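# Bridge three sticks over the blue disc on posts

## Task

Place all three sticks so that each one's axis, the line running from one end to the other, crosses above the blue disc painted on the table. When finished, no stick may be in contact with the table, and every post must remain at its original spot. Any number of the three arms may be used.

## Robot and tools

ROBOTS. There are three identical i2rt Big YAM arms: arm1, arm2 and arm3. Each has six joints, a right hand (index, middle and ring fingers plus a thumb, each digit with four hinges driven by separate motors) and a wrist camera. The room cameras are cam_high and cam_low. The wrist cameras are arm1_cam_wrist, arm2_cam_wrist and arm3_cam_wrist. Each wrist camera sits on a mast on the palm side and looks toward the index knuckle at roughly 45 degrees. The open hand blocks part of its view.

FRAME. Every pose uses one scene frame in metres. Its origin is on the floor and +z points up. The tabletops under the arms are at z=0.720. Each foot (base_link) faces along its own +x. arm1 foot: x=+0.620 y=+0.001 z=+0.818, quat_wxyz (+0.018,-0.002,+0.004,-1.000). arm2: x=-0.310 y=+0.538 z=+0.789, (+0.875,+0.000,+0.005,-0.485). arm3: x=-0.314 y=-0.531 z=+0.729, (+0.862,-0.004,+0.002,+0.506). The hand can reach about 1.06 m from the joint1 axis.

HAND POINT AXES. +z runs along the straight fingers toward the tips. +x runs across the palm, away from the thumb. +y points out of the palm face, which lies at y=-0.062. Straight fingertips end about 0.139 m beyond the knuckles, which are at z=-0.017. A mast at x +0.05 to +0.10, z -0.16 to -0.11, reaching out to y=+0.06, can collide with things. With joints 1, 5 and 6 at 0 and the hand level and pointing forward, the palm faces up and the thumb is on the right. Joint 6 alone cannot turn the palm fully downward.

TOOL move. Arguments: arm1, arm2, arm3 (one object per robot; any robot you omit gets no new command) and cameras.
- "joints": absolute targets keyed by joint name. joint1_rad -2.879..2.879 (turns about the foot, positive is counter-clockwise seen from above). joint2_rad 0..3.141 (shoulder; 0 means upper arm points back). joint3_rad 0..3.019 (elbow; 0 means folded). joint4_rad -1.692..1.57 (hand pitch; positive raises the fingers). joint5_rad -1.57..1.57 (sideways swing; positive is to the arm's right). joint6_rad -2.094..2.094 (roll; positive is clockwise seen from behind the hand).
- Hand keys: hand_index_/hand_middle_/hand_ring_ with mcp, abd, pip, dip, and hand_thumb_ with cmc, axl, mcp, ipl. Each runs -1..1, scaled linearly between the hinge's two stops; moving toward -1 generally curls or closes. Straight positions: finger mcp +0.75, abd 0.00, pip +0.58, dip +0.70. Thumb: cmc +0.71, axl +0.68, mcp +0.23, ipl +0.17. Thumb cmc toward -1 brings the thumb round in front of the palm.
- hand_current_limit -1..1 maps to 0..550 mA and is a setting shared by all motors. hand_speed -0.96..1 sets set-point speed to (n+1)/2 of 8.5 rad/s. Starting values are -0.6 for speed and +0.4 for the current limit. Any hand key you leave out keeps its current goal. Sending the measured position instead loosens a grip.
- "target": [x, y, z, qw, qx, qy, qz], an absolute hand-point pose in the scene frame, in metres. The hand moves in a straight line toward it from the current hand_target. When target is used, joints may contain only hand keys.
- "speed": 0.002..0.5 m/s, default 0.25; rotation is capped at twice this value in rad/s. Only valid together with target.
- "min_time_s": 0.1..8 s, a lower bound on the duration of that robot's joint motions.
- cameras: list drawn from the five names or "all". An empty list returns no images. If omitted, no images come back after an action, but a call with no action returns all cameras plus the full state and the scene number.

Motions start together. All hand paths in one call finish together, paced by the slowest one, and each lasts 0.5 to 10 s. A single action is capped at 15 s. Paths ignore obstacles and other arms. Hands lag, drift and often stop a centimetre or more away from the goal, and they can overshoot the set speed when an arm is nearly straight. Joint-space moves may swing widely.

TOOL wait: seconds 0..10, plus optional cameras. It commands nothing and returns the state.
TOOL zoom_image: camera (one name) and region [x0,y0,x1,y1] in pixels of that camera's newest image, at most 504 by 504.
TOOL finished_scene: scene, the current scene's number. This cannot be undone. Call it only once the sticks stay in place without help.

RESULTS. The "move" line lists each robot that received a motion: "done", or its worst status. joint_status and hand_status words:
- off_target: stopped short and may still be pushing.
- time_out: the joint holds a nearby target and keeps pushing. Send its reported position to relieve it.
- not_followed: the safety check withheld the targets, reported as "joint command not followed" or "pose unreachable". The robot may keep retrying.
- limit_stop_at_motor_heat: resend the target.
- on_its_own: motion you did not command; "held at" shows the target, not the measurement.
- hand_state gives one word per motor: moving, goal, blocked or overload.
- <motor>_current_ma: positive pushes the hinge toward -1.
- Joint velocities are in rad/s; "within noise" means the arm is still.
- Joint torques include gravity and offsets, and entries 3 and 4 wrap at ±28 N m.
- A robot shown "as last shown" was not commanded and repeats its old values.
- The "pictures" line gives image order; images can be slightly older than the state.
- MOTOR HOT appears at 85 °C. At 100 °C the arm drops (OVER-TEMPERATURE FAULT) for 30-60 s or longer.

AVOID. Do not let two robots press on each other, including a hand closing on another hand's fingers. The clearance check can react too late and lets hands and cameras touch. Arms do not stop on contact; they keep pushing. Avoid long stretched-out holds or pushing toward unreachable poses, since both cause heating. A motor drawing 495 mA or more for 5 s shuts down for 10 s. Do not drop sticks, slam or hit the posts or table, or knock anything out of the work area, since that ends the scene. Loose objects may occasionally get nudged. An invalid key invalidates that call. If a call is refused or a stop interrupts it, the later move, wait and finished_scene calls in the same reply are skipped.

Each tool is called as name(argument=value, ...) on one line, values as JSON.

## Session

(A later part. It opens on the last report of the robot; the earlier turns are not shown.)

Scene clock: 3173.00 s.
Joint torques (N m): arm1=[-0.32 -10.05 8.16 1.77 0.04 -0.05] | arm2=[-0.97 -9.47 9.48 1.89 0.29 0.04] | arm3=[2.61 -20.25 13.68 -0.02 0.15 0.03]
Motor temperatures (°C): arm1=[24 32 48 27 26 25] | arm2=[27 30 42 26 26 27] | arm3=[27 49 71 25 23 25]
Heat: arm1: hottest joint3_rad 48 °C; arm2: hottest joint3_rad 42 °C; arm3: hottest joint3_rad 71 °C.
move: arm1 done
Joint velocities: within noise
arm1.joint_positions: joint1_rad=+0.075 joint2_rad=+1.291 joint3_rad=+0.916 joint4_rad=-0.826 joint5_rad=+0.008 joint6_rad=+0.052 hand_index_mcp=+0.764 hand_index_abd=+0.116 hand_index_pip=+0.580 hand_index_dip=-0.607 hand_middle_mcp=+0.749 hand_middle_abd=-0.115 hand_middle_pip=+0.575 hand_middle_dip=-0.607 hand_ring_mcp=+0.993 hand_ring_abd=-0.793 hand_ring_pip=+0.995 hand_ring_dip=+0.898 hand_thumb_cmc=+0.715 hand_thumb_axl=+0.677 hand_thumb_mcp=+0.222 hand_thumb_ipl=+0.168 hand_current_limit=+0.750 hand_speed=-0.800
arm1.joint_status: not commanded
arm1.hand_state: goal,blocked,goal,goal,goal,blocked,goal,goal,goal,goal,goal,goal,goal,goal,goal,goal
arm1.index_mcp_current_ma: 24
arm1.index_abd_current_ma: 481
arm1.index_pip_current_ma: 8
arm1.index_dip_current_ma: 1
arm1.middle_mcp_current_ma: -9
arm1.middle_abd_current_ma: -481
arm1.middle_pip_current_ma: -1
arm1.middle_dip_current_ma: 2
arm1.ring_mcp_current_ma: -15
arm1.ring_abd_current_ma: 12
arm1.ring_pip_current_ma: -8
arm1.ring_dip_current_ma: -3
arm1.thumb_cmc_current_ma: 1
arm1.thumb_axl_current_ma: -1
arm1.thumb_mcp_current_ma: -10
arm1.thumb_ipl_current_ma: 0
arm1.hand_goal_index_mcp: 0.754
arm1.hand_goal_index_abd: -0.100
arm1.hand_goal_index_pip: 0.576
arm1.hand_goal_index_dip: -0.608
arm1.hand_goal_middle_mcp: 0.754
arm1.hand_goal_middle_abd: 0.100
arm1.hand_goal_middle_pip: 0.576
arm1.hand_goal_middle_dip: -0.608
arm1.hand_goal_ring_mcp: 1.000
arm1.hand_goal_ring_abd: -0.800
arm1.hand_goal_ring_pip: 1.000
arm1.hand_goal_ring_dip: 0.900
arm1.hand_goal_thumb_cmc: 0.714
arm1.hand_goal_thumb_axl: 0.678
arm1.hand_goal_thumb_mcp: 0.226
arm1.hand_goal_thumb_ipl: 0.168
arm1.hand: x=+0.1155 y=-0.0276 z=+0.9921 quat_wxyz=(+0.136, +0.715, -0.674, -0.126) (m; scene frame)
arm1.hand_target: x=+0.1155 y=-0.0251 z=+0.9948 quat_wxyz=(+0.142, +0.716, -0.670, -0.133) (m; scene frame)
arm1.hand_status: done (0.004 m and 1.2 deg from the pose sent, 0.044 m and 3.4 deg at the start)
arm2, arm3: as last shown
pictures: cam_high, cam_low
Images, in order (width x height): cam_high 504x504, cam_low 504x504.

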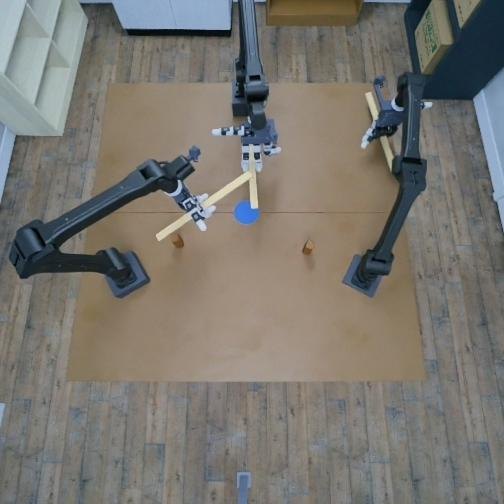

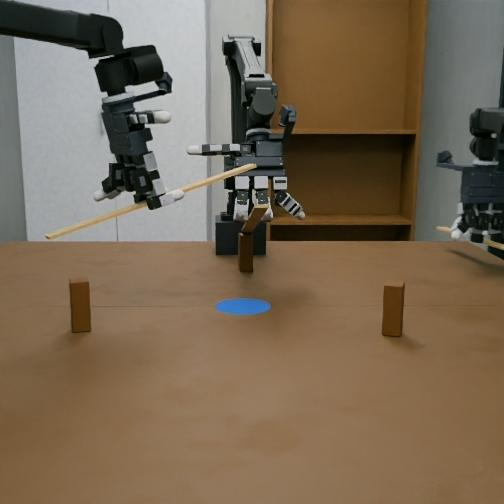

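move(arm1={"target": [0.1155, -0.0190, 0.997, -0.1424, -0.7162, 0.6701, 0.1332], "speed": 0.06}, cameras=["cam_high", "cam_low"])

zoom_image(camera="cam_low", region=[210, 170, 280, 240])

zoom_image(camera="cam_high", region=[180, 120, 310, 250])

zoom_image(camera="cam_low", region=[30, 150, 280, 270])

zoom_image(camera="cam_high", region=[140, 160, 260, 280])

Scene clock: 3191.53 s.
Joint torques (N m): arm1=[-0.15 -9.99 8.34 1.5 0.02 -0.06] | arm2=[-0.91 -9.29 9.42 1.91 0.3 0.04] | arm3=[2.49 -19.72 13.65 -0.13 0.14 0.08]
Motor temperatures (°C): arm1=[24 33 46 27 26 25] | arm2=[27 30 41 26 26 27] | arm3=[27 49 71 25 23 25]
Heat: arm1: hottest joint3_rad 46 °C; arm2: hottest joint3_rad 41 °C; arm3: hottest joint3_rad 71 °C.
move: arm1 done
Joint velocities: within noise
arm1.joint_positions: joint1_rad=+0.058 joint2_rad=+1.287 joint3_rad=+0.916 joint4_rad=-0.826 joint5_rad=+0.002 joint6_rad=+0.036 hand_index_mcp=+0.764 hand_index_abd=+0.116 hand_index_pip=+0.580 hand_index_dip=-0.607 hand_middle_mcp=+0.749 hand_middle_abd=-0.115 hand_middle_pip=+0.575 hand_middle_dip=-0.607 hand_ring_mcp=+0.993 hand_ring_abd=-0.793 hand_ring_pip=+0.995 hand_ring_dip=+0.898 hand_thumb_cmc=+0.715 hand_thumb_axl=+0.677 hand_thumb_mcp=+0.222 hand_thumb_ipl=+0.168 hand_current_limit=+0.750 hand_speed=-0.800
arm1.joint_status: not commanded
arm1.hand_state: goal,blocked,goal,goal,goal,blocked,goal,goal,goal,goal,goal,goal,goal,goal,goal,goal
arm1.index_mcp_current_ma: 24
arm1.index_abd_current_ma: 481
arm1.index_pip_current_ma: 8
arm1.index_dip_current_ma: 1
arm1.middle_mcp_current_ma: -9
arm1.middle_abd_current_ma: -481
arm1.middle_pip_current_ma: -1
arm1.middle_dip_current_ma: 2
arm1.ring_mcp_current_ma: -15
arm1.ring_abd_current_ma: 12
arm1.ring_pip_current_ma: -8
arm1.ring_dip_current_ma: -3
arm1.thumb_cmc_current_ma: 1
arm1.thumb_axl_current_ma: -1
arm1.thumb_mcp_current_ma: -10
arm1.thumb_ipl_current_ma: 0
arm1.hand_goal_index_mcp: 0.754
arm1.hand_goal_index_abd: -0.100
arm1.hand_goal_index_pip: 0.576
arm1.hand_goal_index_dip: -0.608
arm1.hand_goal_middle_mcp: 0.754
arm1.hand_goal_middle_abd: 0.100
arm1.hand_goal_middle_pip: 0.576
arm1.hand_goal_middle_dip: -0.608
arm1.hand_goal_ring_mcp: 1.000
arm1.hand_goal_ring_abd: -0.800
arm1.hand_goal_ring_pip: 1.000
arm1.hand_goal_ring_dip: 0.900
arm1.hand_goal_thumb_cmc: 0.714
arm1.hand_goal_thumb_axl: 0.678
arm1.hand_goal_thumb_mcp: 0.226
arm1.hand_goal_thumb_ipl: 0.168
arm1.hand: x=+0.1151 y=-0.0213 z=+0.9940 quat_wxyz=(+0.137, +0.715, -0.674, -0.127) (m; scene frame)
arm1.hand_target: x=+0.1154 y=-0.0191 z=+0.9970 quat_wxyz=(+0.142, +0.716, -0.670, -0.133) (m; scene frame)
arm1.hand_status: done (0.004 m and 1.0 deg from the pose sent, 0.010 m and 1.2 deg at the start)
arm2, arm3: as last shown
pictures: cam_high, cam_low
Images, in order (width x height): cam_high 504x504, cam_low 504x504.

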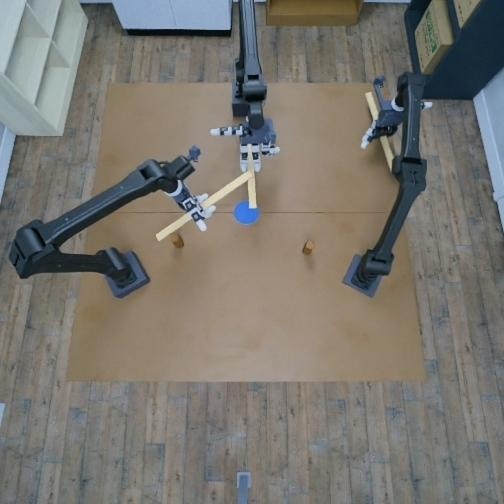

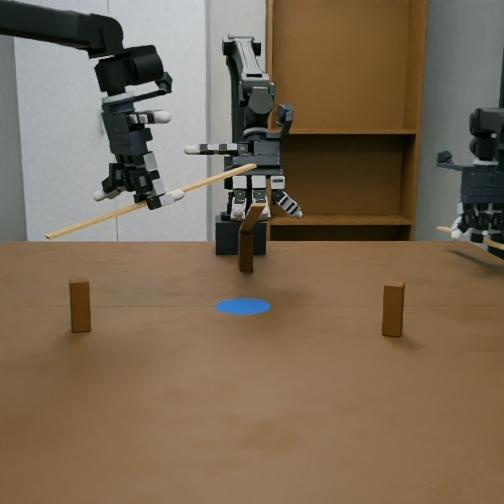

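Scaled by 7.200 from the camera's 504x504 image, which has a finer 720x720 frame.

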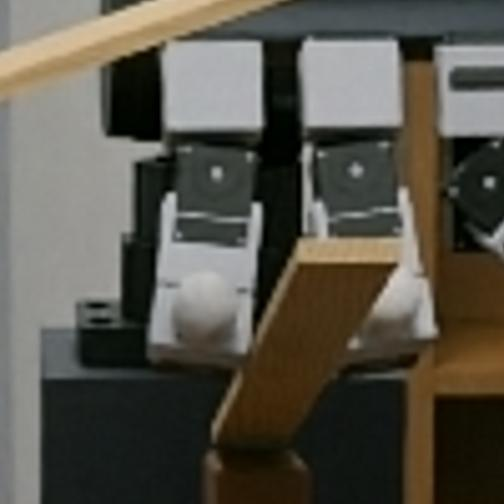

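Scaled by 3.877 from the camera's 504x504 image, which has a finer 720x720 frame.

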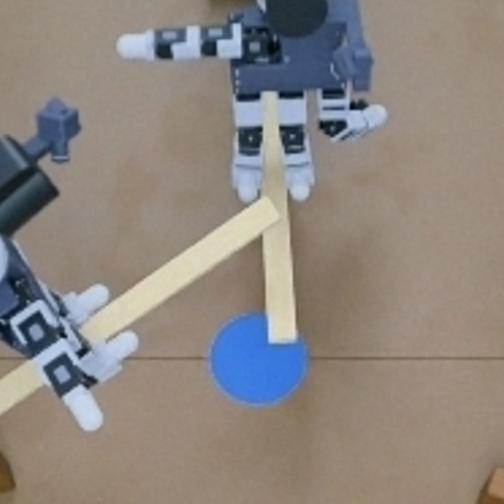

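Scaled by 2.016 from the camera's 504x504 image, which has a finer 720x720 frame.

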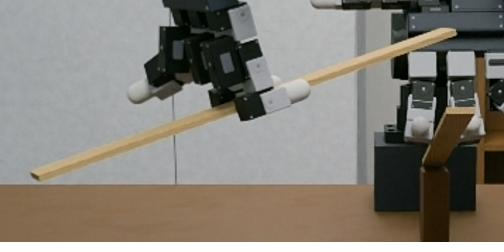

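Scaled by 4.200 from the camera's 504x504 image, which has a finer 720x720 frame.

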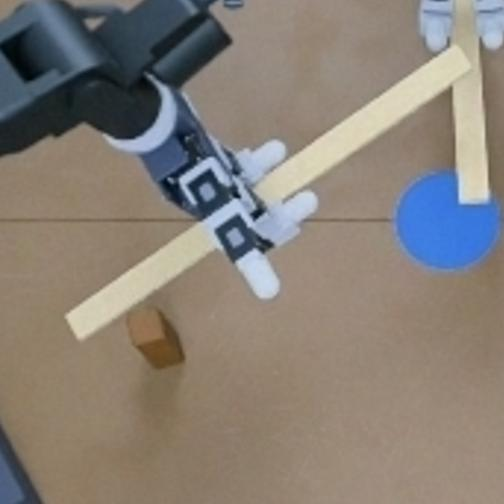

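move(arm2={"target": [-0.0290, 0.1035, 0.995, 0.1392, 0.9543, 0.2620, 0.0382], "speed": 0.06}, cameras=["cam_high", "cam_low"])

zoom_image(camera="cam_low", region=[50, 180, 280, 290])

zoom_image(camera="cam_high", region=[150, 160, 270, 280])

Scene clock: 3217.87 s.
Joint torques (N m): arm1=[-0.15 -9.93 8.36 1.52 0.03 -0.05] | arm2=[-0.85 -8.94 9.26 1.95 0.26 0.04] | arm3=[2.49 -20.37 13.75 -0.12 0.12 0]
Motor temperatures (°C): arm1=[24 33 46 27 26 25] | arm2=[27 30 41 26 26 27] | arm3=[27 49 71 25 23 25]
Heat: arm1: hottest joint3_rad 46 °C; arm2: hottest joint3_rad 41 °C; arm3: hottest joint3_rad 71 °C.
move: arm2 done
Joint velocities: within noise
arm1, arm3: as last shown
arm1.hand_target: x=+0.1155 y=-0.0190 z=+0.9970 quat_wxyz=(+0.142, +0.716, -0.670, -0.133) (m; scene frame)
arm2.joint_positions: joint1_rad=+0.076 joint2_rad=+1.314 joint3_rad=+1.078 joint4_rad=-1.052 joint5_rad=+0.023 joint6_rad=+0.114 hand_index_mcp=+0.750 hand_index_abd=+0.158 hand_index_pip=+0.575 hand_index_dip=-0.607 hand_middle_mcp=+0.759 hand_middle_abd=-0.123 hand_middle_pip=+0.578 hand_middle_dip=-0.608 hand_ring_mcp=+0.996 hand_ring_abd=-0.792 hand_ring_pip=+0.998 hand_ring_dip=+0.897 hand_thumb_cmc=+0.714 hand_thumb_axl=+0.677 hand_thumb_mcp=+0.223 hand_thumb_ipl=+0.168 hand_current_limit=+0.750 hand_speed=-0.800
arm2.joint_status: not commanded
arm2.hand_state: goal,blocked,goal,goal,goal,blocked,goal,goal,goal,goal,goal,goal,goal,goal,goal,goal
arm2.index_mcp_current_ma: -7
arm2.index_abd_current_ma: 481
arm2.index_pip_current_ma: -1
arm2.index_dip_current_ma: 1
arm2.middle_mcp_current_ma: 11
arm2.middle_abd_current_ma: -481
arm2.middle_pip_current_ma: 4
arm2.middle_dip_current_ma: 0
arm2.ring_mcp_current_ma: -8
arm2.ring_abd_current_ma: 15
arm2.ring_pip_current_ma: -4
arm2.ring_dip_current_ma: -4
arm2.thumb_cmc_current_ma: 0
arm2.thumb_axl_current_ma: -1
arm2.thumb_mcp_current_ma: -6
arm2.thumb_ipl_current_ma: 0
arm2.hand_goal_index_mcp: 0.754
arm2.hand_goal_index_abd: -0.100
arm2.hand_goal_index_pip: 0.576
arm2.hand_goal_index_dip: -0.608
arm2.hand_goal_middle_mcp: 0.754
arm2.hand_goal_middle_abd: 0.100
arm2.hand_goal_middle_pip: 0.576
arm2.hand_goal_middle_dip: -0.608
arm2.hand_goal_ring_mcp: 1.000
arm2.hand_goal_ring_abd: -0.800
arm2.hand_goal_ring_pip: 1.000
arm2.hand_goal_ring_dip: 0.900
arm2.hand_goal_thumb_cmc: 0.714
arm2.hand_goal_thumb_axl: 0.678
arm2.hand_goal_thumb_mcp: 0.226
arm2.hand_goal_thumb_ipl: 0.168
arm2.hand: x=-0.0356 y=+0.1048 z=+0.9951 quat_wxyz=(+0.132, +0.958, +0.254, +0.037) (m; scene frame)
arm2.hand_target: x=-0.0290 y=+0.1033 z=+0.9952 quat_wxyz=(+0.140, +0.954, +0.262, +0.038) (m; scene frame)
arm2.hand_status: done (0.007 m and 1.3 deg from the pose sent, 0.073 m and 2.0 deg at the start)
pictures: cam_high, cam_low
Images, in order (width x height): cam_high 504x504, cam_low 504x504.

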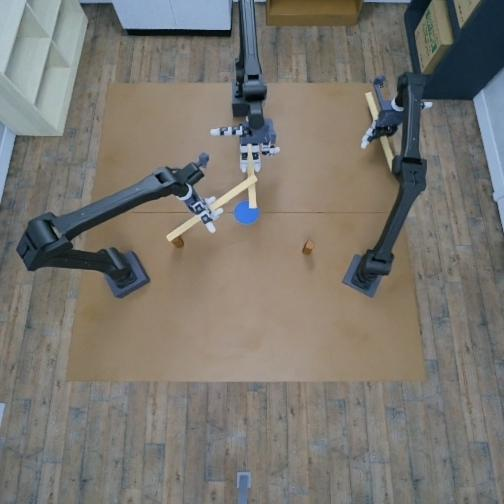

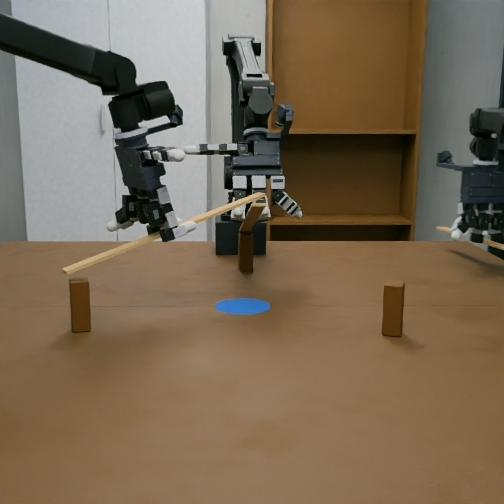

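Scaled by 2.191 from the camera's 504x504 image, which has a finer 720x720 frame.

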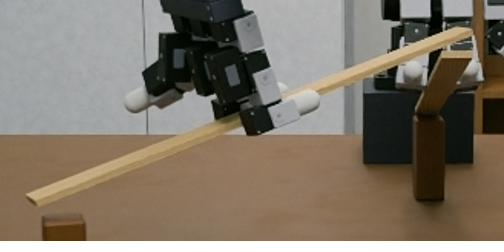

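Scaled by 4.200 from the camera's 504x504 image, which has a finer 720x720 frame.

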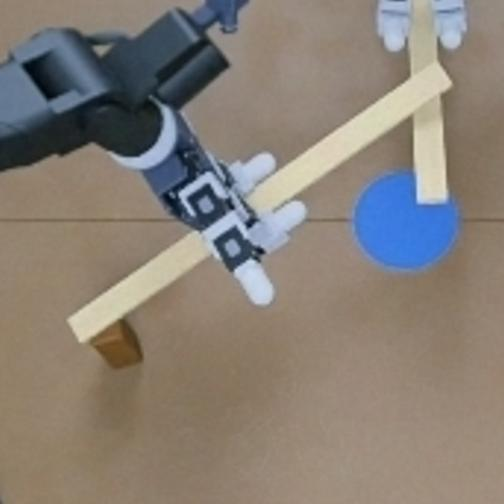

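move(arm2={"target": [-0.0268, 0.0995, 0.9805, 0.1392, 0.9543, 0.2620, 0.0382], "speed": 0.05}, cameras=["cam_high", "cam_low"])

zoom_image(camera="cam_low", region=[50, 180, 280, 290])

zoom_image(camera="cam_high", region=[150, 160, 270, 280])

zoom_image(camera="cam_low", region=[50, 220, 120, 290])

zoom_image(camera="cam_high", region=[350, 80, 440, 170])

zoom_image(camera="cam_low", region=[400, 150, 504, 270])

Scene clock: 3236.70 s.
Joint torques (N m): arm1=[-0.21 -10.05 8.34 1.5 0.03 -0.05] | arm2=[-0.97 -9.11 9.13 1.99 0.26 0.03] | arm3=[2.26 -20.6 13.61 -0.25 0.18 0.03]
Motor temperatures (°C): arm1=[24 33 46 27 26 25] | arm2=[27 30 42 26 26 27] | arm3=[27 49 71 25 23 25]
Heat: arm1: hottest joint3_rad 46 °C; arm2: hottest joint3_rad 42 °C; arm3: hottest joint3_rad 71 °C.
move: arm2 done
Joint velocities: within noise
arm1: as last shown
arm2.joint_positions: joint1_rad=+0.076 joint2_rad=+1.335 joint3_rad=+1.060 joint4_rad=-1.014 joint5_rad=+0.023 joint6_rad=+0.113 hand_index_mcp=+0.751 hand_index_abd=+0.158 hand_index_pip=+0.575 hand_index_dip=-0.607 hand_middle_mcp=+0.759 hand_middle_abd=-0.123 hand_middle_pip=+0.578 hand_middle_dip=-0.608 hand_ring_mcp=+0.996 hand_ring_abd=-0.792 hand_ring_pip=+0.998 hand_ring_dip=+0.897 hand_thumb_cmc=+0.714 hand_thumb_axl=+0.677 hand_thumb_mcp=+0.223 hand_thumb_ipl=+0.168 hand_current_limit=+0.750 hand_speed=-0.800
arm2.joint_status: not commanded
arm2.hand_state: goal,blocked,goal,goal,goal,blocked,goal,goal,goal,goal,goal,goal,goal,goal,goal,goal
arm2.index_mcp_current_ma: -7
arm2.index_abd_current_ma: 481
arm2.index_pip_current_ma: -1
arm2.index_dip_current_ma: 1
arm2.middle_mcp_current_ma: 11
arm2.middle_abd_current_ma: -481
arm2.middle_pip_current_ma: 4
arm2.middle_dip_current_ma: 0
arm2.ring_mcp_current_ma: -8
arm2.ring_abd_current_ma: 15
arm2.ring_pip_current_ma: -4
arm2.ring_dip_current_ma: -4
arm2.thumb_cmc_current_ma: 0
arm2.thumb_axl_current_ma: -1
arm2.thumb_mcp_current_ma: -6
arm2.thumb_ipl_current_ma: 0
arm2.hand_goal_index_mcp: 0.754
arm2.hand_goal_index_abd: -0.100
arm2.hand_goal_index_pip: 0.576
arm2.hand_goal_index_dip: -0.608
arm2.hand_goal_middle_mcp: 0.754
arm2.hand_goal_middle_abd: 0.100
arm2.hand_goal_middle_pip: 0.576
arm2.hand_goal_middle_dip: -0.608
arm2.hand_goal_ring_mcp: 1.000
arm2.hand_goal_ring_abd: -0.800
arm2.hand_goal_ring_pip: 1.000
arm2.hand_goal_ring_dip: 0.900
arm2.hand_goal_thumb_cmc: 0.714
arm2.hand_goal_thumb_axl: 0.678
arm2.hand_goal_thumb_mcp: 0.226
arm2.hand_goal_thumb_ipl: 0.168
arm2.hand: x=-0.0330 y=+0.1014 z=+0.9810 quat_wxyz=(+0.131, +0.957, +0.254, +0.037) (m; scene frame)
arm2.hand_target: x=-0.0270 y=+0.0998 z=+0.9804 quat_wxyz=(+0.139, +0.954, +0.262, +0.038) (m; scene frame)
arm2.hand_status: done (0.007 m and 1.3 deg from the pose sent, 0.018 m and 1.3 deg at the start)
arm3.joint_positions: joint1_rad=-1.229 joint2_rad=+2.260 joint3_rad=+2.287 joint4_rad=-1.597 joint5_rad=-0.039 joint6_rad=-0.335 hand_index_mcp=+0.745 hand_index_abd=+0.113 hand_index_pip=+0.572 hand_index_dip=-0.609 hand_middle_mcp=+0.756 hand_middle_abd=-0.117 hand_middle_pip=+0.577 hand_middle_dip=-0.608 hand_ring_mcp=+0.997 hand_ring_abd=-0.792 hand_ring_pip=+0.998 hand_ring_dip=+0.898 hand_thumb_cmc=+0.715 hand_thumb_axl=+0.677 hand_thumb_mcp=+0.223 hand_thumb_ipl=+0.168 hand_current_limit=+0.600 hand_speed=-0.600
arm3.joint_status: not commanded
arm3.hand_state: goal,blocked,goal,goal,goal,blocked,goal,goal,goal,goal,goal,goal,goal,goal,goal,goal
arm3.index_mcp_current_ma: -11
arm3.index_abd_current_ma: 440
arm3.index_pip_current_ma: -3
arm3.index_dip_current_ma: -1
arm3.middle_mcp_current_ma: 1
arm3.middle_abd_current_ma: -440
arm3.middle_pip_current_ma: 0
arm3.middle_dip_current_ma: 0
arm3.ring_mcp_current_ma: -2
arm3.ring_abd_current_ma: 8
arm3.ring_pip_current_ma: -1
arm3.ring_dip_current_ma: -2
arm3.thumb_cmc_current_ma: 1
arm3.thumb_axl_current_ma: 0
arm3.thumb_mcp_current_ma: -3
arm3.thumb_ipl_current_ma: 0
arm3.hand_goal_index_mcp: 0.754
arm3.hand_goal_index_abd: -0.100
arm3.hand_goal_index_pip: 0.576
arm3.hand_goal_index_dip: -0.608
arm3.hand_goal_middle_mcp: 0.754
arm3.hand_goal_middle_abd: 0.100
arm3.hand_goal_middle_pip: 0.576
arm3.hand_goal_middle_dip: -0.608
arm3.hand_goal_ring_mcp: 1.000
arm3.hand_goal_ring_abd: -0.800
arm3.hand_goal_ring_pip: 1.000
arm3.hand_goal_ring_dip: 0.900
arm3.hand_goal_thumb_cmc: 0.714
arm3.hand_goal_thumb_axl: 0.678
arm3.hand_goal_thumb_mcp: 0.226
arm3.hand_goal_thumb_ipl: 0.168
arm3.hand: x=+0.4615 y=-0.6476 z=+0.8742 quat_wxyz=(-0.006, +0.645, +0.764, +0.014) (m; scene frame)
arm3.hand_target: x=+0.4734 y=-0.6396 z=+0.9002 quat_wxyz=(+0.015, +0.641, +0.767, +0.025) (m; scene frame)
arm3.hand_status: not commanded
pictures: cam_high, cam_low
Images, in order (width x height): cam_high 504x504, cam_low 504x504.

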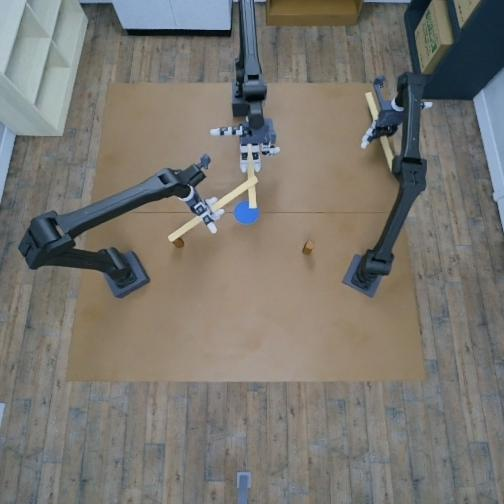

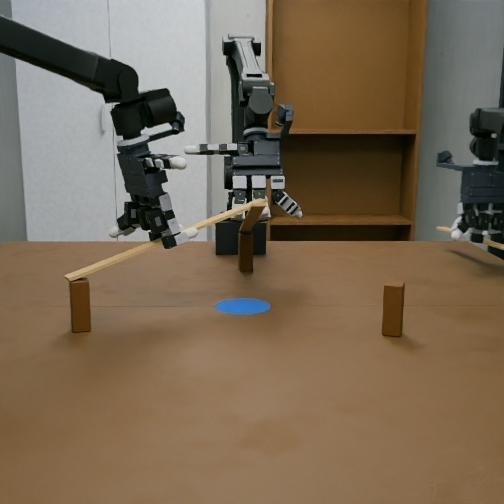

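Scaled by 2.191 from the camera's 504x504 image, which has a finer 720x720 frame.

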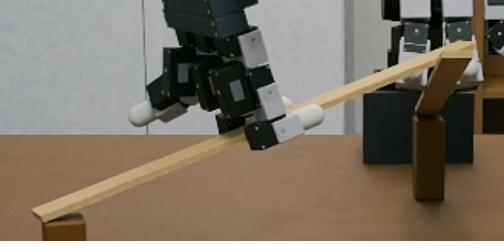

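Scaled by 4.200 from the camera's 504x504 image, which has a finer 720x720 frame.

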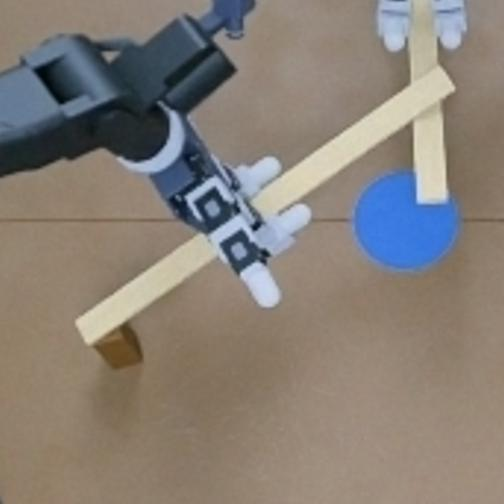

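Scaled by 7.200 from the camera's 504x504 image, which has a finer 720x720 frame.

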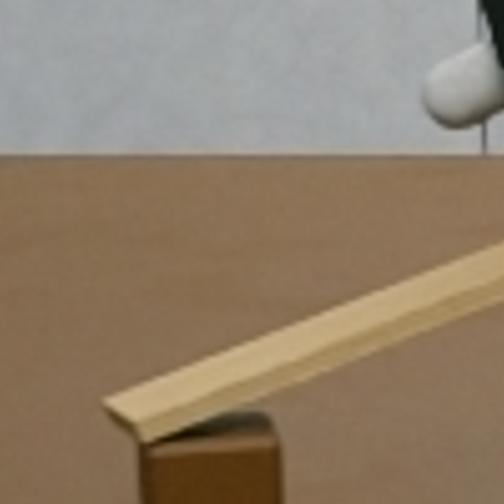

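Scaled by 5.600 from the camera's 504x504 image, which has a finer 720x720 frame.

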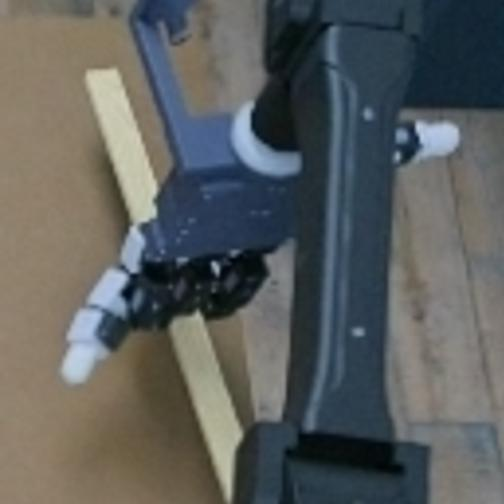

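Scaled by 4.200 from the camera's 504x504 image, which has a finer 720x720 frame.

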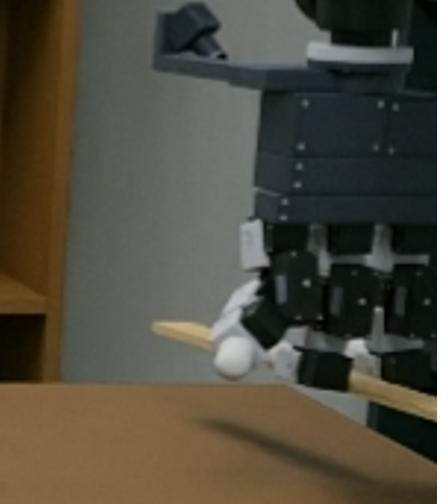

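move(arm3={"target": [0.4300, -0.6200, 1.12, 0.0150, 0.6410, 0.7670, 0.0250], "speed": 0.15}, cameras=["arm3_cam_wrist", "cam_high", "cam_low"])

Scene clock: 3330.83 s.
Joint torques (N m): arm1=[-0.15 -9.82 8.36 1.5 0.03 -0.05] | arm2=[-1.03 -9.05 9.18 1.94 0.25 0.04] | arm3=[2.43 -16.97 13.19 0.31 0.1 0.08]
Motor temperatures (°C): arm1=[24 33 46 27 26 25] | arm2=[27 30 43 26 26 27] | arm3=[27 49 71 25 23 25]
Heat: arm1: hottest joint3_rad 46 °C; arm2: hottest joint3_rad 43 °C; arm3: hottest joint3_rad 71 °C.
move: arm3 off_target
Joint velocities: within noise
arm1, arm2: as last shown
arm3.joint_positions: joint1_rad=-1.212 joint2_rad=+2.005 joint3_rad=+2.373 joint4_rad=-1.684 joint5_rad=-0.039 joint6_rad=-0.317 hand_index_mcp=+0.750 hand_index_abd=+0.113 hand_index_pip=+0.573 hand_index_dip=-0.609 hand_middle_mcp=+0.760 hand_middle_abd=-0.117 hand_middle_pip=+0.578 hand_middle_dip=-0.608 hand_ring_mcp=+0.997 hand_ring_abd=-0.792 hand_ring_pip=+0.998 hand_ring_dip=+0.898 hand_thumb_cmc=+0.715 hand_thumb_axl=+0.677 hand_thumb_mcp=+0.223 hand_thumb_ipl=+0.168 hand_current_limit=+0.600 hand_speed=-0.600
arm3.joint_status: not commanded
arm3.hand_state: goal,blocked,goal,goal,goal,blocked,goal,goal,goal,goal,goal,goal,goal,goal,goal,goal
arm3.index_mcp_current_ma: -4
arm3.index_abd_current_ma: 440
arm3.index_pip_current_ma: -2
arm3.index_dip_current_ma: -1
arm3.middle_mcp_current_ma: 6
arm3.middle_abd_current_ma: -440
arm3.middle_pip_current_ma: 1
arm3.middle_dip_current_ma: 0
arm3.ring_mcp_current_ma: -2
arm3.ring_abd_current_ma: 8
arm3.ring_pip_current_ma: -1
arm3.ring_dip_current_ma: -2
arm3.thumb_cmc_current_ma: 1
arm3.thumb_axl_current_ma: 0
arm3.thumb_mcp_current_ma: -3
arm3.thumb_ipl_current_ma: 0
arm3.hand_goal_index_mcp: 0.754
arm3.hand_goal_index_abd: -0.100
arm3.hand_goal_index_pip: 0.576
arm3.hand_goal_index_dip: -0.608
arm3.hand_goal_middle_mcp: 0.754
arm3.hand_goal_middle_abd: 0.100
arm3.hand_goal_middle_pip: 0.576
arm3.hand_goal_middle_dip: -0.608
arm3.hand_goal_ring_mcp: 1.000
arm3.hand_goal_ring_abd: -0.800
arm3.hand_goal_ring_pip: 1.000
arm3.hand_goal_ring_dip: 0.900
arm3.hand_goal_thumb_cmc: 0.714
arm3.hand_goal_thumb_axl: 0.678
arm3.hand_goal_thumb_mcp: 0.226
arm3.hand_goal_thumb_ipl: 0.168
arm3.hand: x=+0.4249 y=-0.6285 z=+1.0971 quat_wxyz=(+0.101, +0.638, +0.759, +0.080) (m; scene frame)
arm3.hand_target: x=+0.4287 y=-0.6201 z=+1.1185 quat_wxyz=(+0.117, +0.636, +0.758, +0.090) (m; scene frame)
arm3.hand_status: off_target (0.025 m and 11.8 deg from the pose sent, 0.249 m and 2.8 deg at the start; a joint's target at an end of its range on 56 of 66 steps)
pictures: arm3_cam_wrist, cam_high, cam_low
Images, in order (width x height): arm3_cam_wrist 672x504, cam_high 504x504, cam_low 504x504.

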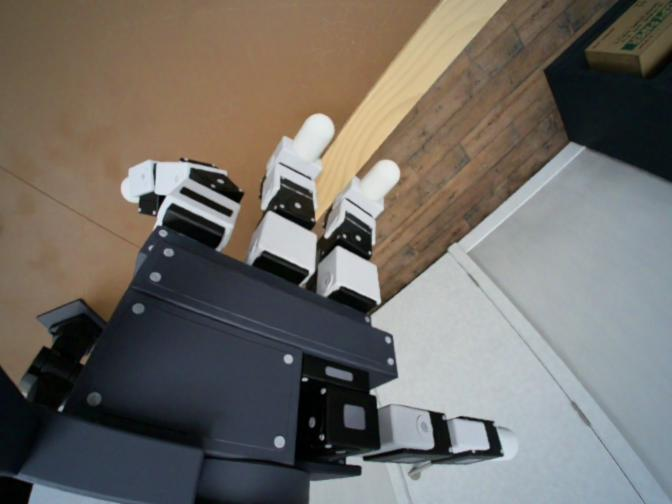

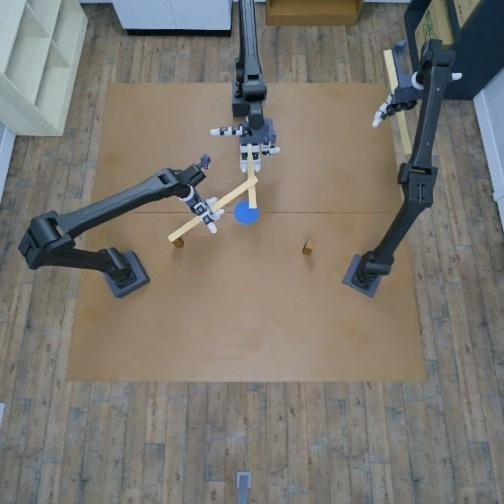

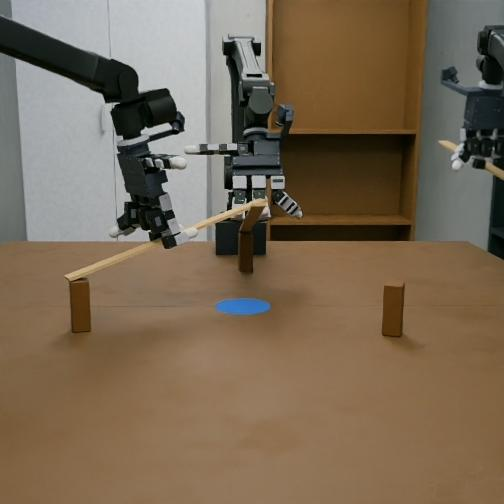

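move(arm3={"target": [0.0600, -0.4900, 1.12, 0.0575, 0.4582, 0.8801, 0.1104], "speed": 0.15}, cameras=["arm3_cam_wrist", "cam_high", "cam_low"])

Scene clock: 3364.80 s.
Joint torques (N m): arm1=[-0.26 -9.93 8.36 1.54 0.02 -0.06] | arm2=[-0.91 -9 9.14 1.96 0.25 0.03] | arm3=[2.43 -3.37 8.47 0.27 -0.25 -0.12]
Motor temperatures (°C): arm1=[24 33 46 27 26 25] | arm2=[27 30 43 26 26 27] | arm3=[26 49 65 25 23 25]
Heat: arm1: hottest joint3_rad 46 °C; arm2: hottest joint3_rad 43 °C; arm3: hottest joint3_rad 65 °C.
move: arm3 off_target
Joint velocities: within noise
arm1, arm2: as last shown
arm3.joint_positions: joint1_rad=-1.140 joint2_rad=+1.027 joint3_rad=+1.355 joint4_rad=-1.684 joint5_rad=-0.149 joint6_rad=-0.645 hand_index_mcp=+0.750 hand_index_abd=+0.113 hand_index_pip=+0.573 hand_index_dip=-0.609 hand_middle_mcp=+0.761 hand_middle_abd=-0.117 hand_middle_pip=+0.578 hand_middle_dip=-0.608 hand_ring_mcp=+0.997 hand_ring_abd=-0.792 hand_ring_pip=+0.998 hand_ring_dip=+0.898 hand_thumb_cmc=+0.715 hand_thumb_axl=+0.677 hand_thumb_mcp=+0.223 hand_thumb_ipl=+0.168 hand_current_limit=+0.600 hand_speed=-0.600
arm3.joint_status: not commanded
arm3.hand_state: goal,blocked,goal,goal,goal,blocked,goal,goal,goal,goal,goal,goal,goal,goal,goal,goal
arm3.index_mcp_current_ma: -3
arm3.index_abd_current_ma: 440
arm3.index_pip_current_ma: -2
arm3.index_dip_current_ma: -1
arm3.middle_mcp_current_ma: 7
arm3.middle_abd_current_ma: -440
arm3.middle_pip_current_ma: 2
arm3.middle_dip_current_ma: 0
arm3.ring_mcp_current_ma: -2
arm3.ring_abd_current_ma: 8
arm3.ring_pip_current_ma: -1
arm3.ring_dip_current_ma: -2
arm3.thumb_cmc_current_ma: 1
arm3.thumb_axl_current_ma: 0
arm3.thumb_mcp_current_ma: -3
arm3.thumb_ipl_current_ma: 0
arm3.hand_goal_index_mcp: 0.754
arm3.hand_goal_index_abd: -0.100
arm3.hand_goal_index_pip: 0.576
arm3.hand_goal_index_dip: -0.608
arm3.hand_goal_middle_mcp: 0.754
arm3.hand_goal_middle_abd: 0.100
arm3.hand_goal_middle_pip: 0.576
arm3.hand_goal_middle_dip: -0.608
arm3.hand_goal_ring_mcp: 1.000
arm3.hand_goal_ring_abd: -0.800
arm3.hand_goal_ring_pip: 1.000
arm3.hand_goal_ring_dip: 0.900
arm3.hand_goal_thumb_cmc: 0.714
arm3.hand_goal_thumb_axl: 0.678
arm3.hand_goal_thumb_mcp: 0.226
arm3.hand_goal_thumb_ipl: 0.168
arm3.hand: x=+0.0651 y=-0.4989 z=+1.1245 quat_wxyz=(+0.069, +0.470, +0.873, +0.108) (m; scene frame)
arm3.hand_target: x=+0.0601 y=-0.4919 z=+1.1197 quat_wxyz=(+0.061, +0.459, +0.880, +0.106) (m; scene frame)
arm3.hand_status: off_target (0.011 m and 2.1 deg from the pose sent, 0.391 m and 25.7 deg at the start; a joint's target at an end of its range on 24 of 102 steps)
pictures: arm3_cam_wrist, cam_high, cam_low
Images, in order (width x height): arm3_cam_wrist 672x504, cam_high 504x504, cam_low 504x504.

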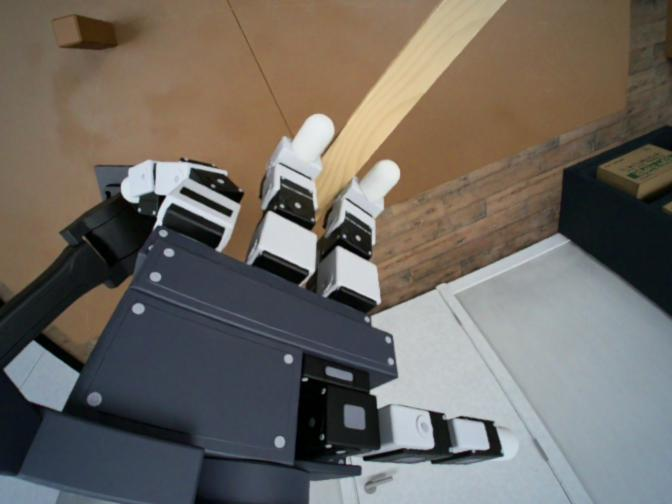

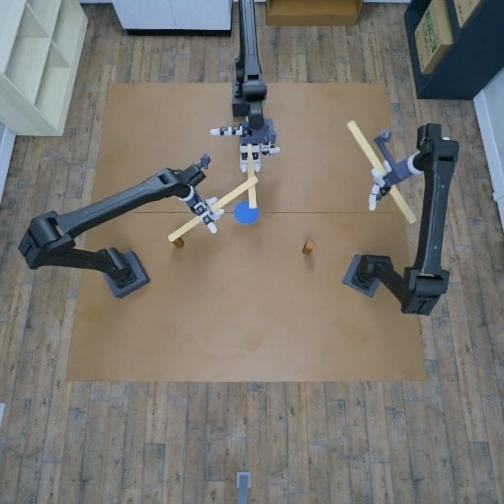

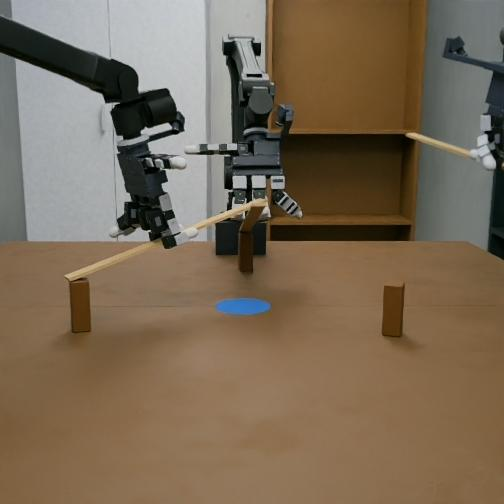

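move(arm3={"target": [-0.0600, -0.3300, 1.05, 0.0383, 0.3018, 0.9433, 0.1198], "speed": 0.12}, cameras=["cam_high", "cam_low"])

Scene clock: 3424.07 s.
Joint torques (N m): arm1=[-0.15 -10.11 8.35 1.52 0.03 -0.05] | arm2=[-1.14 -9.11 9.2 1.99 0.25 0.03] | arm3=[2.67 -1.61 8.57 1.21 0.08 0.02]
Motor temperatures (°C): arm1=[24 33 46 27 26 25] | arm2=[27 30 43 26 26 27] | arm3=[26 42 60 25 23 25]
Heat: arm1: hottest joint3_rad 46 °C; arm2: hottest joint3_rad 43 °C; arm3: hottest joint3_rad 60 °C.
move: arm3 done
Joint velocities: within noise
arm1, arm2: as last shown
arm3.joint_positions: joint1_rad=-0.493 joint2_rad=+0.811 joint3_rad=+1.051 joint4_rad=-1.585 joint5_rad=-0.096 joint6_rad=-0.370 hand_index_mcp=+0.751 hand_index_abd=+0.113 hand_index_pip=+0.574 hand_index_dip=-0.609 hand_middle_mcp=+0.761 hand_middle_abd=-0.117 hand_middle_pip=+0.579 hand_middle_dip=-0.608 hand_ring_mcp=+0.997 hand_ring_abd=-0.792 hand_ring_pip=+0.998 hand_ring_dip=+0.898 hand_thumb_cmc=+0.715 hand_thumb_axl=+0.677 hand_thumb_mcp=+0.223 hand_thumb_ipl=+0.168 hand_current_limit=+0.600 hand_speed=-0.600
arm3.joint_status: not commanded
arm3.hand_state: goal,blocked,goal,goal,goal,blocked,goal,goal,goal,goal,goal,goal,goal,goal,goal,goal
arm3.index_mcp_current_ma: -3
arm3.index_abd_current_ma: 440
arm3.index_pip_current_ma: -2
arm3.index_dip_current_ma: -1
arm3.middle_mcp_current_ma: 8
arm3.middle_abd_current_ma: -440
arm3.middle_pip_current_ma: 2
arm3.middle_dip_current_ma: 0
arm3.ring_mcp_current_ma: -2
arm3.ring_abd_current_ma: 8
arm3.ring_pip_current_ma: -1
arm3.ring_dip_current_ma: -2
arm3.thumb_cmc_current_ma: 1
arm3.thumb_axl_current_ma: 0
arm3.thumb_mcp_current_ma: -3
arm3.thumb_ipl_current_ma: 0
arm3.hand_goal_index_mcp: 0.754
arm3.hand_goal_index_abd: -0.100
arm3.hand_goal_index_pip: 0.576
arm3.hand_goal_index_dip: -0.608
arm3.hand_goal_middle_mcp: 0.754
arm3.hand_goal_middle_abd: 0.100
arm3.hand_goal_middle_pip: 0.576
arm3.hand_goal_middle_dip: -0.608
arm3.hand_goal_ring_mcp: 1.000
arm3.hand_goal_ring_abd: -0.800
arm3.hand_goal_ring_pip: 1.000
arm3.hand_goal_ring_dip: 0.900
arm3.hand_goal_thumb_cmc: 0.714
arm3.hand_goal_thumb_axl: 0.678
arm3.hand_goal_thumb_mcp: 0.226
arm3.hand_goal_thumb_ipl: 0.168
arm3.hand: x=-0.0575 y=-0.3332 z=+1.0504 quat_wxyz=(+0.036, +0.303, +0.946, +0.113) (m; scene frame)
arm3.hand_target: x=-0.0589 y=-0.3308 z=+1.0502 quat_wxyz=(+0.041, +0.302, +0.945, +0.119) (m; scene frame)
arm3.hand_status: done (0.004 m and 0.8 deg from the pose sent, 0.223 m and 21.2 deg at the start)
pictures: cam_high, cam_low
Images, in order (width x height): cam_high 504x504, cam_low 504x504.

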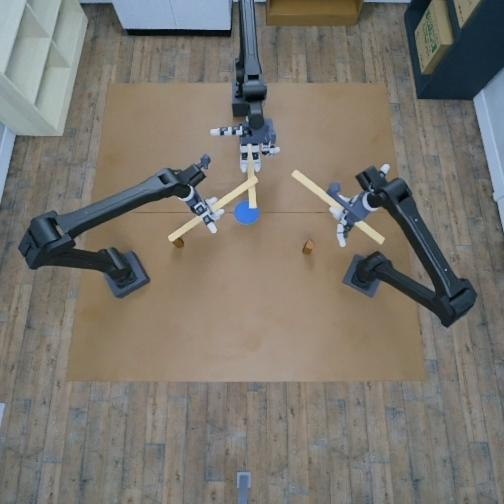

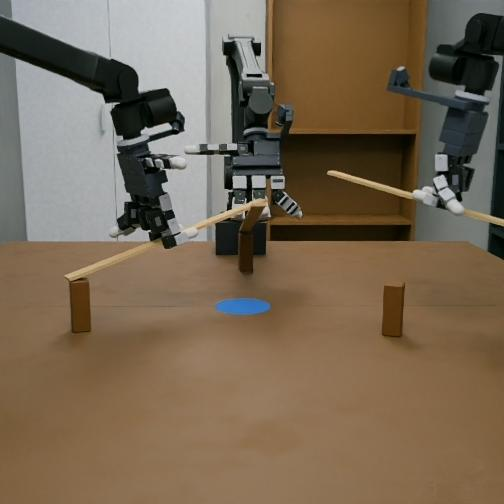

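zoom_image(camera="cam_high", region=[280, 160, 400, 280])

zoom_image(camera="cam_low", region=[320, 140, 504, 240])

Scaled by 4.200 from the camera's 504x504 image, which has a finer 720x720 frame.

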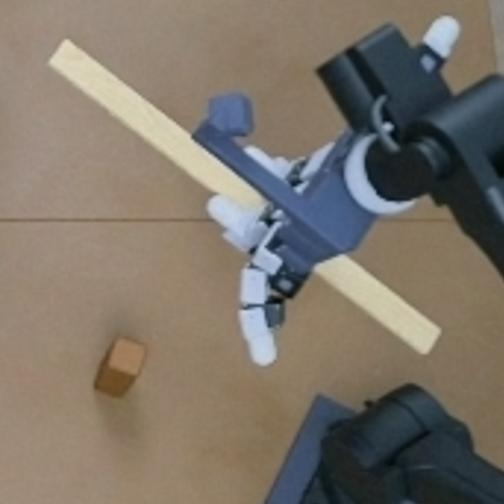

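Scaled by 2.739 from the camera's 504x504 image, which has a finer 720x720 frame.

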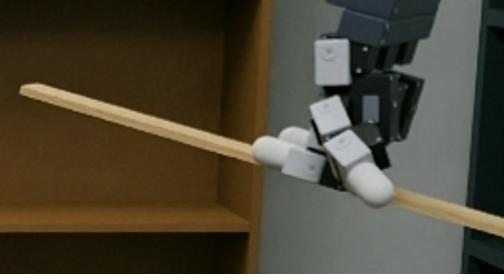

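move(arm3={"target": [-0.2160, -0.1660, 1.055, 0.0336, 0.2626, 0.9566, 0.1225], "speed": 0.1}, cameras=["cam_high", "cam_low"])

zoom_image(camera="cam_high", region=[220, 160, 370, 310])

zoom_image(camera="cam_low", region=[240, 140, 440, 290])

Scene clock: 3445.83 s.
Joint torques (N m): arm1=[-0.21 -10.05 8.36 1.51 0.03 -0.05] | arm2=[-1.14 -9.23 9.17 1.92 0.25 0.03] | arm3=[2.55 -2.32 14.19 0.99 0.46 0.11]
Motor temperatures (°C): arm1=[24 33 46 27 26 25] | arm2=[27 30 42 26 26 27] | arm3=[26 41 59 25 23 25]
Heat: arm1: hottest joint3_rad 46 °C; arm2: hottest joint3_rad 42 °C; arm3: hottest joint3_rad 59 °C.
move: arm3 off_target
Joint velocities: within noise
arm1, arm2: as last shown
arm3.joint_positions: joint1_rad=+0.439 joint2_rad=+0.973 joint3_rad=+1.087 joint4_rad=-1.511 joint5_rad=+0.107 joint6_rad=+0.452 hand_index_mcp=+0.751 hand_index_abd=+0.113 hand_index_pip=+0.574 hand_index_dip=-0.609 hand_middle_mcp=+0.761 hand_middle_abd=-0.117 hand_middle_pip=+0.579 hand_middle_dip=-0.608 hand_ring_mcp=+0.997 hand_ring_abd=-0.792 hand_ring_pip=+0.998 hand_ring_dip=+0.898 hand_thumb_cmc=+0.715 hand_thumb_axl=+0.677 hand_thumb_mcp=+0.223 hand_thumb_ipl=+0.168 hand_current_limit=+0.600 hand_speed=-0.600
arm3.joint_status: not commanded
arm3.hand_state: goal,blocked,goal,goal,goal,blocked,goal,goal,goal,goal,goal,goal,goal,goal,goal,goal
arm3.index_mcp_current_ma: -2
arm3.index_abd_current_ma: 440
arm3.index_pip_current_ma: -2
arm3.index_dip_current_ma: 0
arm3.middle_mcp_current_ma: 8
arm3.middle_abd_current_ma: -440
arm3.middle_pip_current_ma: 2
arm3.middle_dip_current_ma: 0
arm3.ring_mcp_current_ma: -2
arm3.ring_abd_current_ma: 8
arm3.ring_pip_current_ma: -1
arm3.ring_dip_current_ma: -2
arm3.thumb_cmc_current_ma: 1
arm3.thumb_axl_current_ma: 0
arm3.thumb_mcp_current_ma: -3
arm3.thumb_ipl_current_ma: 0
arm3.hand_goal_index_mcp: 0.754
arm3.hand_goal_index_abd: -0.100
arm3.hand_goal_index_pip: 0.576
arm3.hand_goal_index_dip: -0.608
arm3.hand_goal_middle_mcp: 0.754
arm3.hand_goal_middle_abd: 0.100
arm3.hand_goal_middle_pip: 0.576
arm3.hand_goal_middle_dip: -0.608
arm3.hand_goal_ring_mcp: 1.000
arm3.hand_goal_ring_abd: -0.800
arm3.hand_goal_ring_pip: 1.000
arm3.hand_goal_ring_dip: 0.900
arm3.hand_goal_thumb_cmc: 0.714
arm3.hand_goal_thumb_axl: 0.678
arm3.hand_goal_thumb_mcp: 0.226
arm3.hand_goal_thumb_ipl: 0.168
arm3.hand: x=-0.2141 y=-0.1829 z=+1.0265 quat_wxyz=(+0.037, +0.261, +0.960, +0.091) (m; scene frame)
arm3.hand_target: x=-0.2163 y=-0.1675 z=+1.0547 quat_wxyz=(+0.032, +0.262, +0.957, +0.123) (m; scene frame)
arm3.hand_status: off_target (0.033 m and 3.6 deg from the pose sent, 0.230 m and 4.9 deg at the start)
pictures: cam_high, cam_low
Images, in order (width x height): cam_high 504x504, cam_low 504x504.

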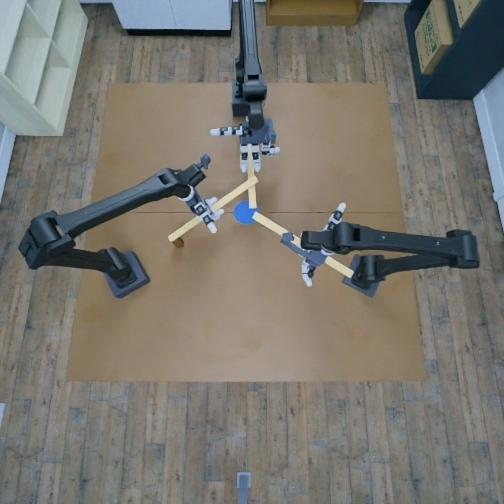

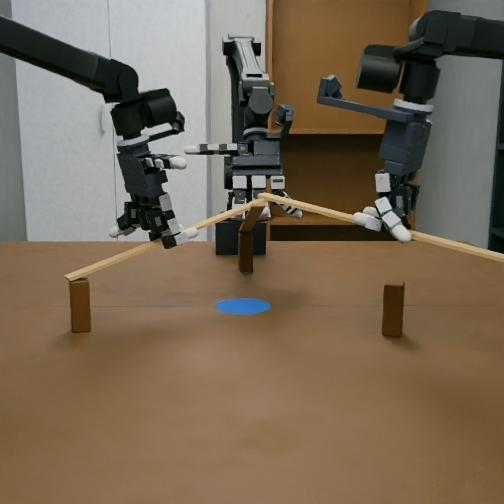

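Scaled by 3.360 from the camera's 504x504 image, which has a finer 720x720 frame.

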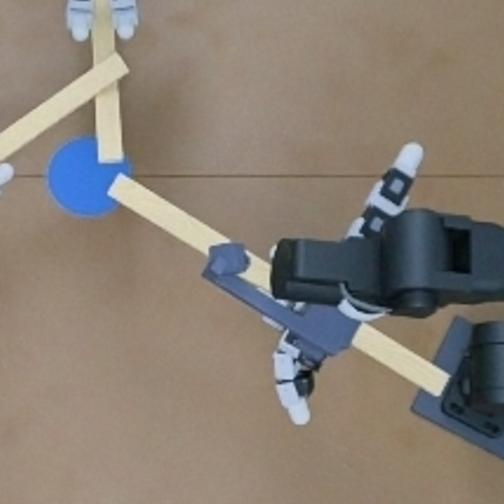

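Scaled by 2.520 from the camera's 504x504 image, which has a finer 720x720 frame.

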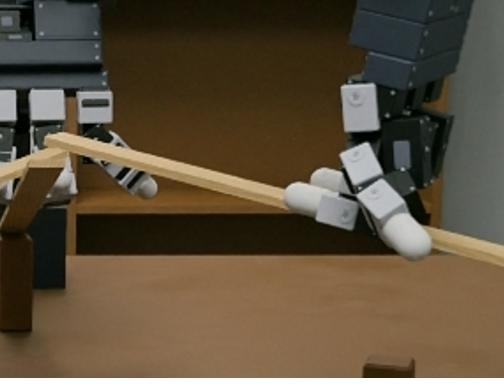

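move(arm3={"target": [-0.2160, -0.1620, 0.988, 0.0340, 0.2659, 0.9557, 0.1224], "speed": 0.06}, cameras=["cam_high", "cam_low"])

zoom_image(camera="cam_high", region=[220, 160, 370, 310])

zoom_image(camera="cam_low", region=[220, 150, 380, 290])

Scene clock: 3464.47 s.
Joint torques (N m): arm1=[-0.15 -9.99 8.35 1.51 0.03 -0.06] | arm2=[-0.91 -9.05 9.18 1.95 0.25 0.03] | arm3=[2.84 -2.73 9.01 1.33 0.48 0.07]
Motor temperatures (°C): arm1=[24 33 46 27 26 25] | arm2=[27 30 42 26 26 27] | arm3=[26 40 62 25 23 25]
Heat: arm1: hottest joint3_rad 46 °C; arm2: hottest joint3_rad 42 °C; arm3: hottest joint3_rad 62 °C.
move: arm3 done
Joint velocities: within noise
arm1, arm2: as last shown
arm3.joint_positions: joint1_rad=+0.444 joint2_rad=+0.979 joint3_rad=+0.986 joint4_rad=-1.341 joint5_rad=+0.113 joint6_rad=+0.464 hand_index_mcp=+0.751 hand_index_abd=+0.113 hand_index_pip=+0.574 hand_index_dip=-0.609 hand_middle_mcp=+0.761 hand_middle_abd=-0.117 hand_middle_pip=+0.579 hand_middle_dip=-0.608 hand_ring_mcp=+0.997 hand_ring_abd=-0.792 hand_ring_pip=+0.998 hand_ring_dip=+0.898 hand_thumb_cmc=+0.715 hand_thumb_axl=+0.677 hand_thumb_mcp=+0.223 hand_thumb_ipl=+0.168 hand_current_limit=+0.600 hand_speed=-0.600
arm3.joint_status: not commanded
arm3.hand_state: goal,blocked,goal,goal,goal,blocked,goal,goal,goal,goal,goal,goal,goal,goal,goal,goal
arm3.index_mcp_current_ma: -2
arm3.index_abd_current_ma: 440
arm3.index_pip_current_ma: -2
arm3.index_dip_current_ma: 0
arm3.middle_mcp_current_ma: 8
arm3.middle_abd_current_ma: -440
arm3.middle_pip_current_ma: 2
arm3.middle_dip_current_ma: 0
arm3.ring_mcp_current_ma: -2
arm3.ring_abd_current_ma: 8
arm3.ring_pip_current_ma: -1
arm3.ring_dip_current_ma: -2
arm3.thumb_cmc_current_ma: 1
arm3.thumb_axl_current_ma: 0
arm3.thumb_mcp_current_ma: -3
arm3.thumb_ipl_current_ma: 0
arm3.hand_goal_index_mcp: 0.754
arm3.hand_goal_index_abd: -0.100
arm3.hand_goal_index_pip: 0.576
arm3.hand_goal_index_dip: -0.608
arm3.hand_goal_middle_mcp: 0.754
arm3.hand_goal_middle_abd: 0.100
arm3.hand_goal_middle_pip: 0.576
arm3.hand_goal_middle_dip: -0.608
arm3.hand_goal_ring_mcp: 1.000
arm3.hand_goal_ring_abd: -0.800
arm3.hand_goal_ring_pip: 1.000
arm3.hand_goal_ring_dip: 0.900
arm3.hand_goal_thumb_cmc: 0.714
arm3.hand_goal_thumb_axl: 0.678
arm3.hand_goal_thumb_mcp: 0.226
arm3.hand_goal_thumb_ipl: 0.168
arm3.hand: x=-0.2127 y=-0.1652 z=+0.9935 quat_wxyz=(+0.033, +0.266, +0.956, +0.122) (m; scene frame)
arm3.hand_target: x=-0.2160 y=-0.1623 z=+0.9877 quat_wxyz=(+0.034, +0.265, +0.956, +0.122) (m; scene frame)
arm3.hand_status: done (0.007 m and 0.1 deg from the pose sent, 0.044 m and 3.7 deg at the start)
pictures: cam_high, cam_low
Images, in order (width x height): cam_high 504x504, cam_low 504x504.

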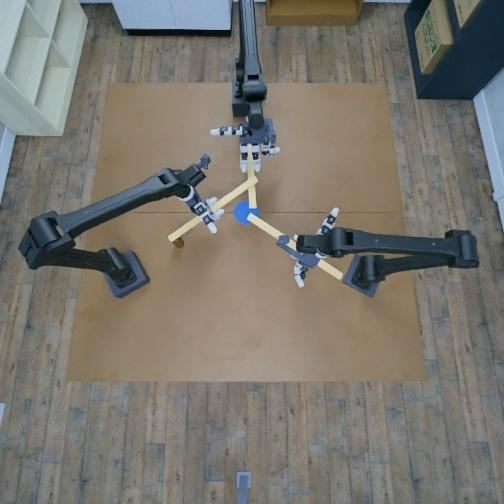

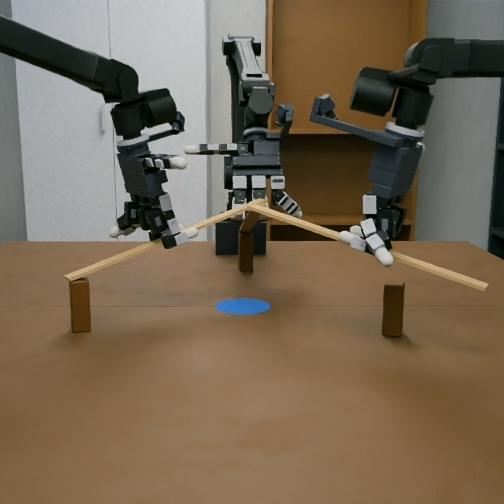

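Scaled by 3.360 from the camera's 504x504 image, which has a finer 720x720 frame.

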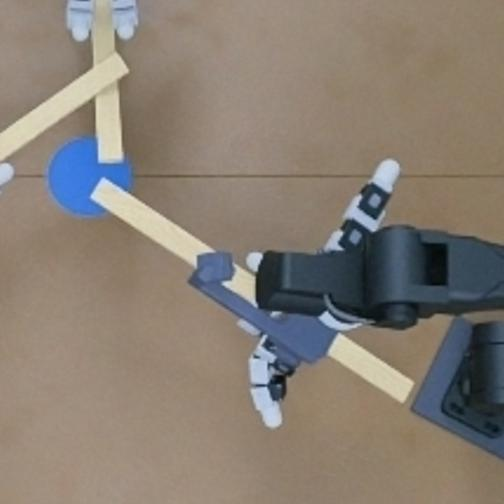

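Scaled by 3.150 from the camera's 504x504 image, which has a finer 720x720 frame.

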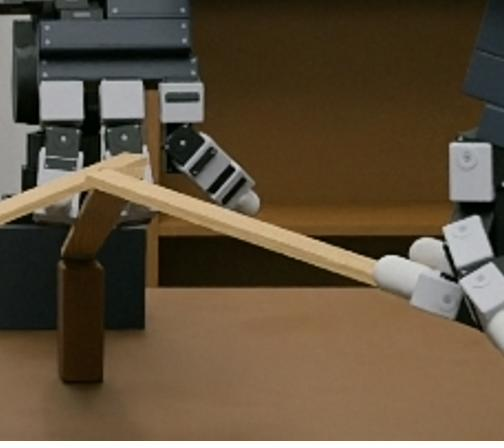

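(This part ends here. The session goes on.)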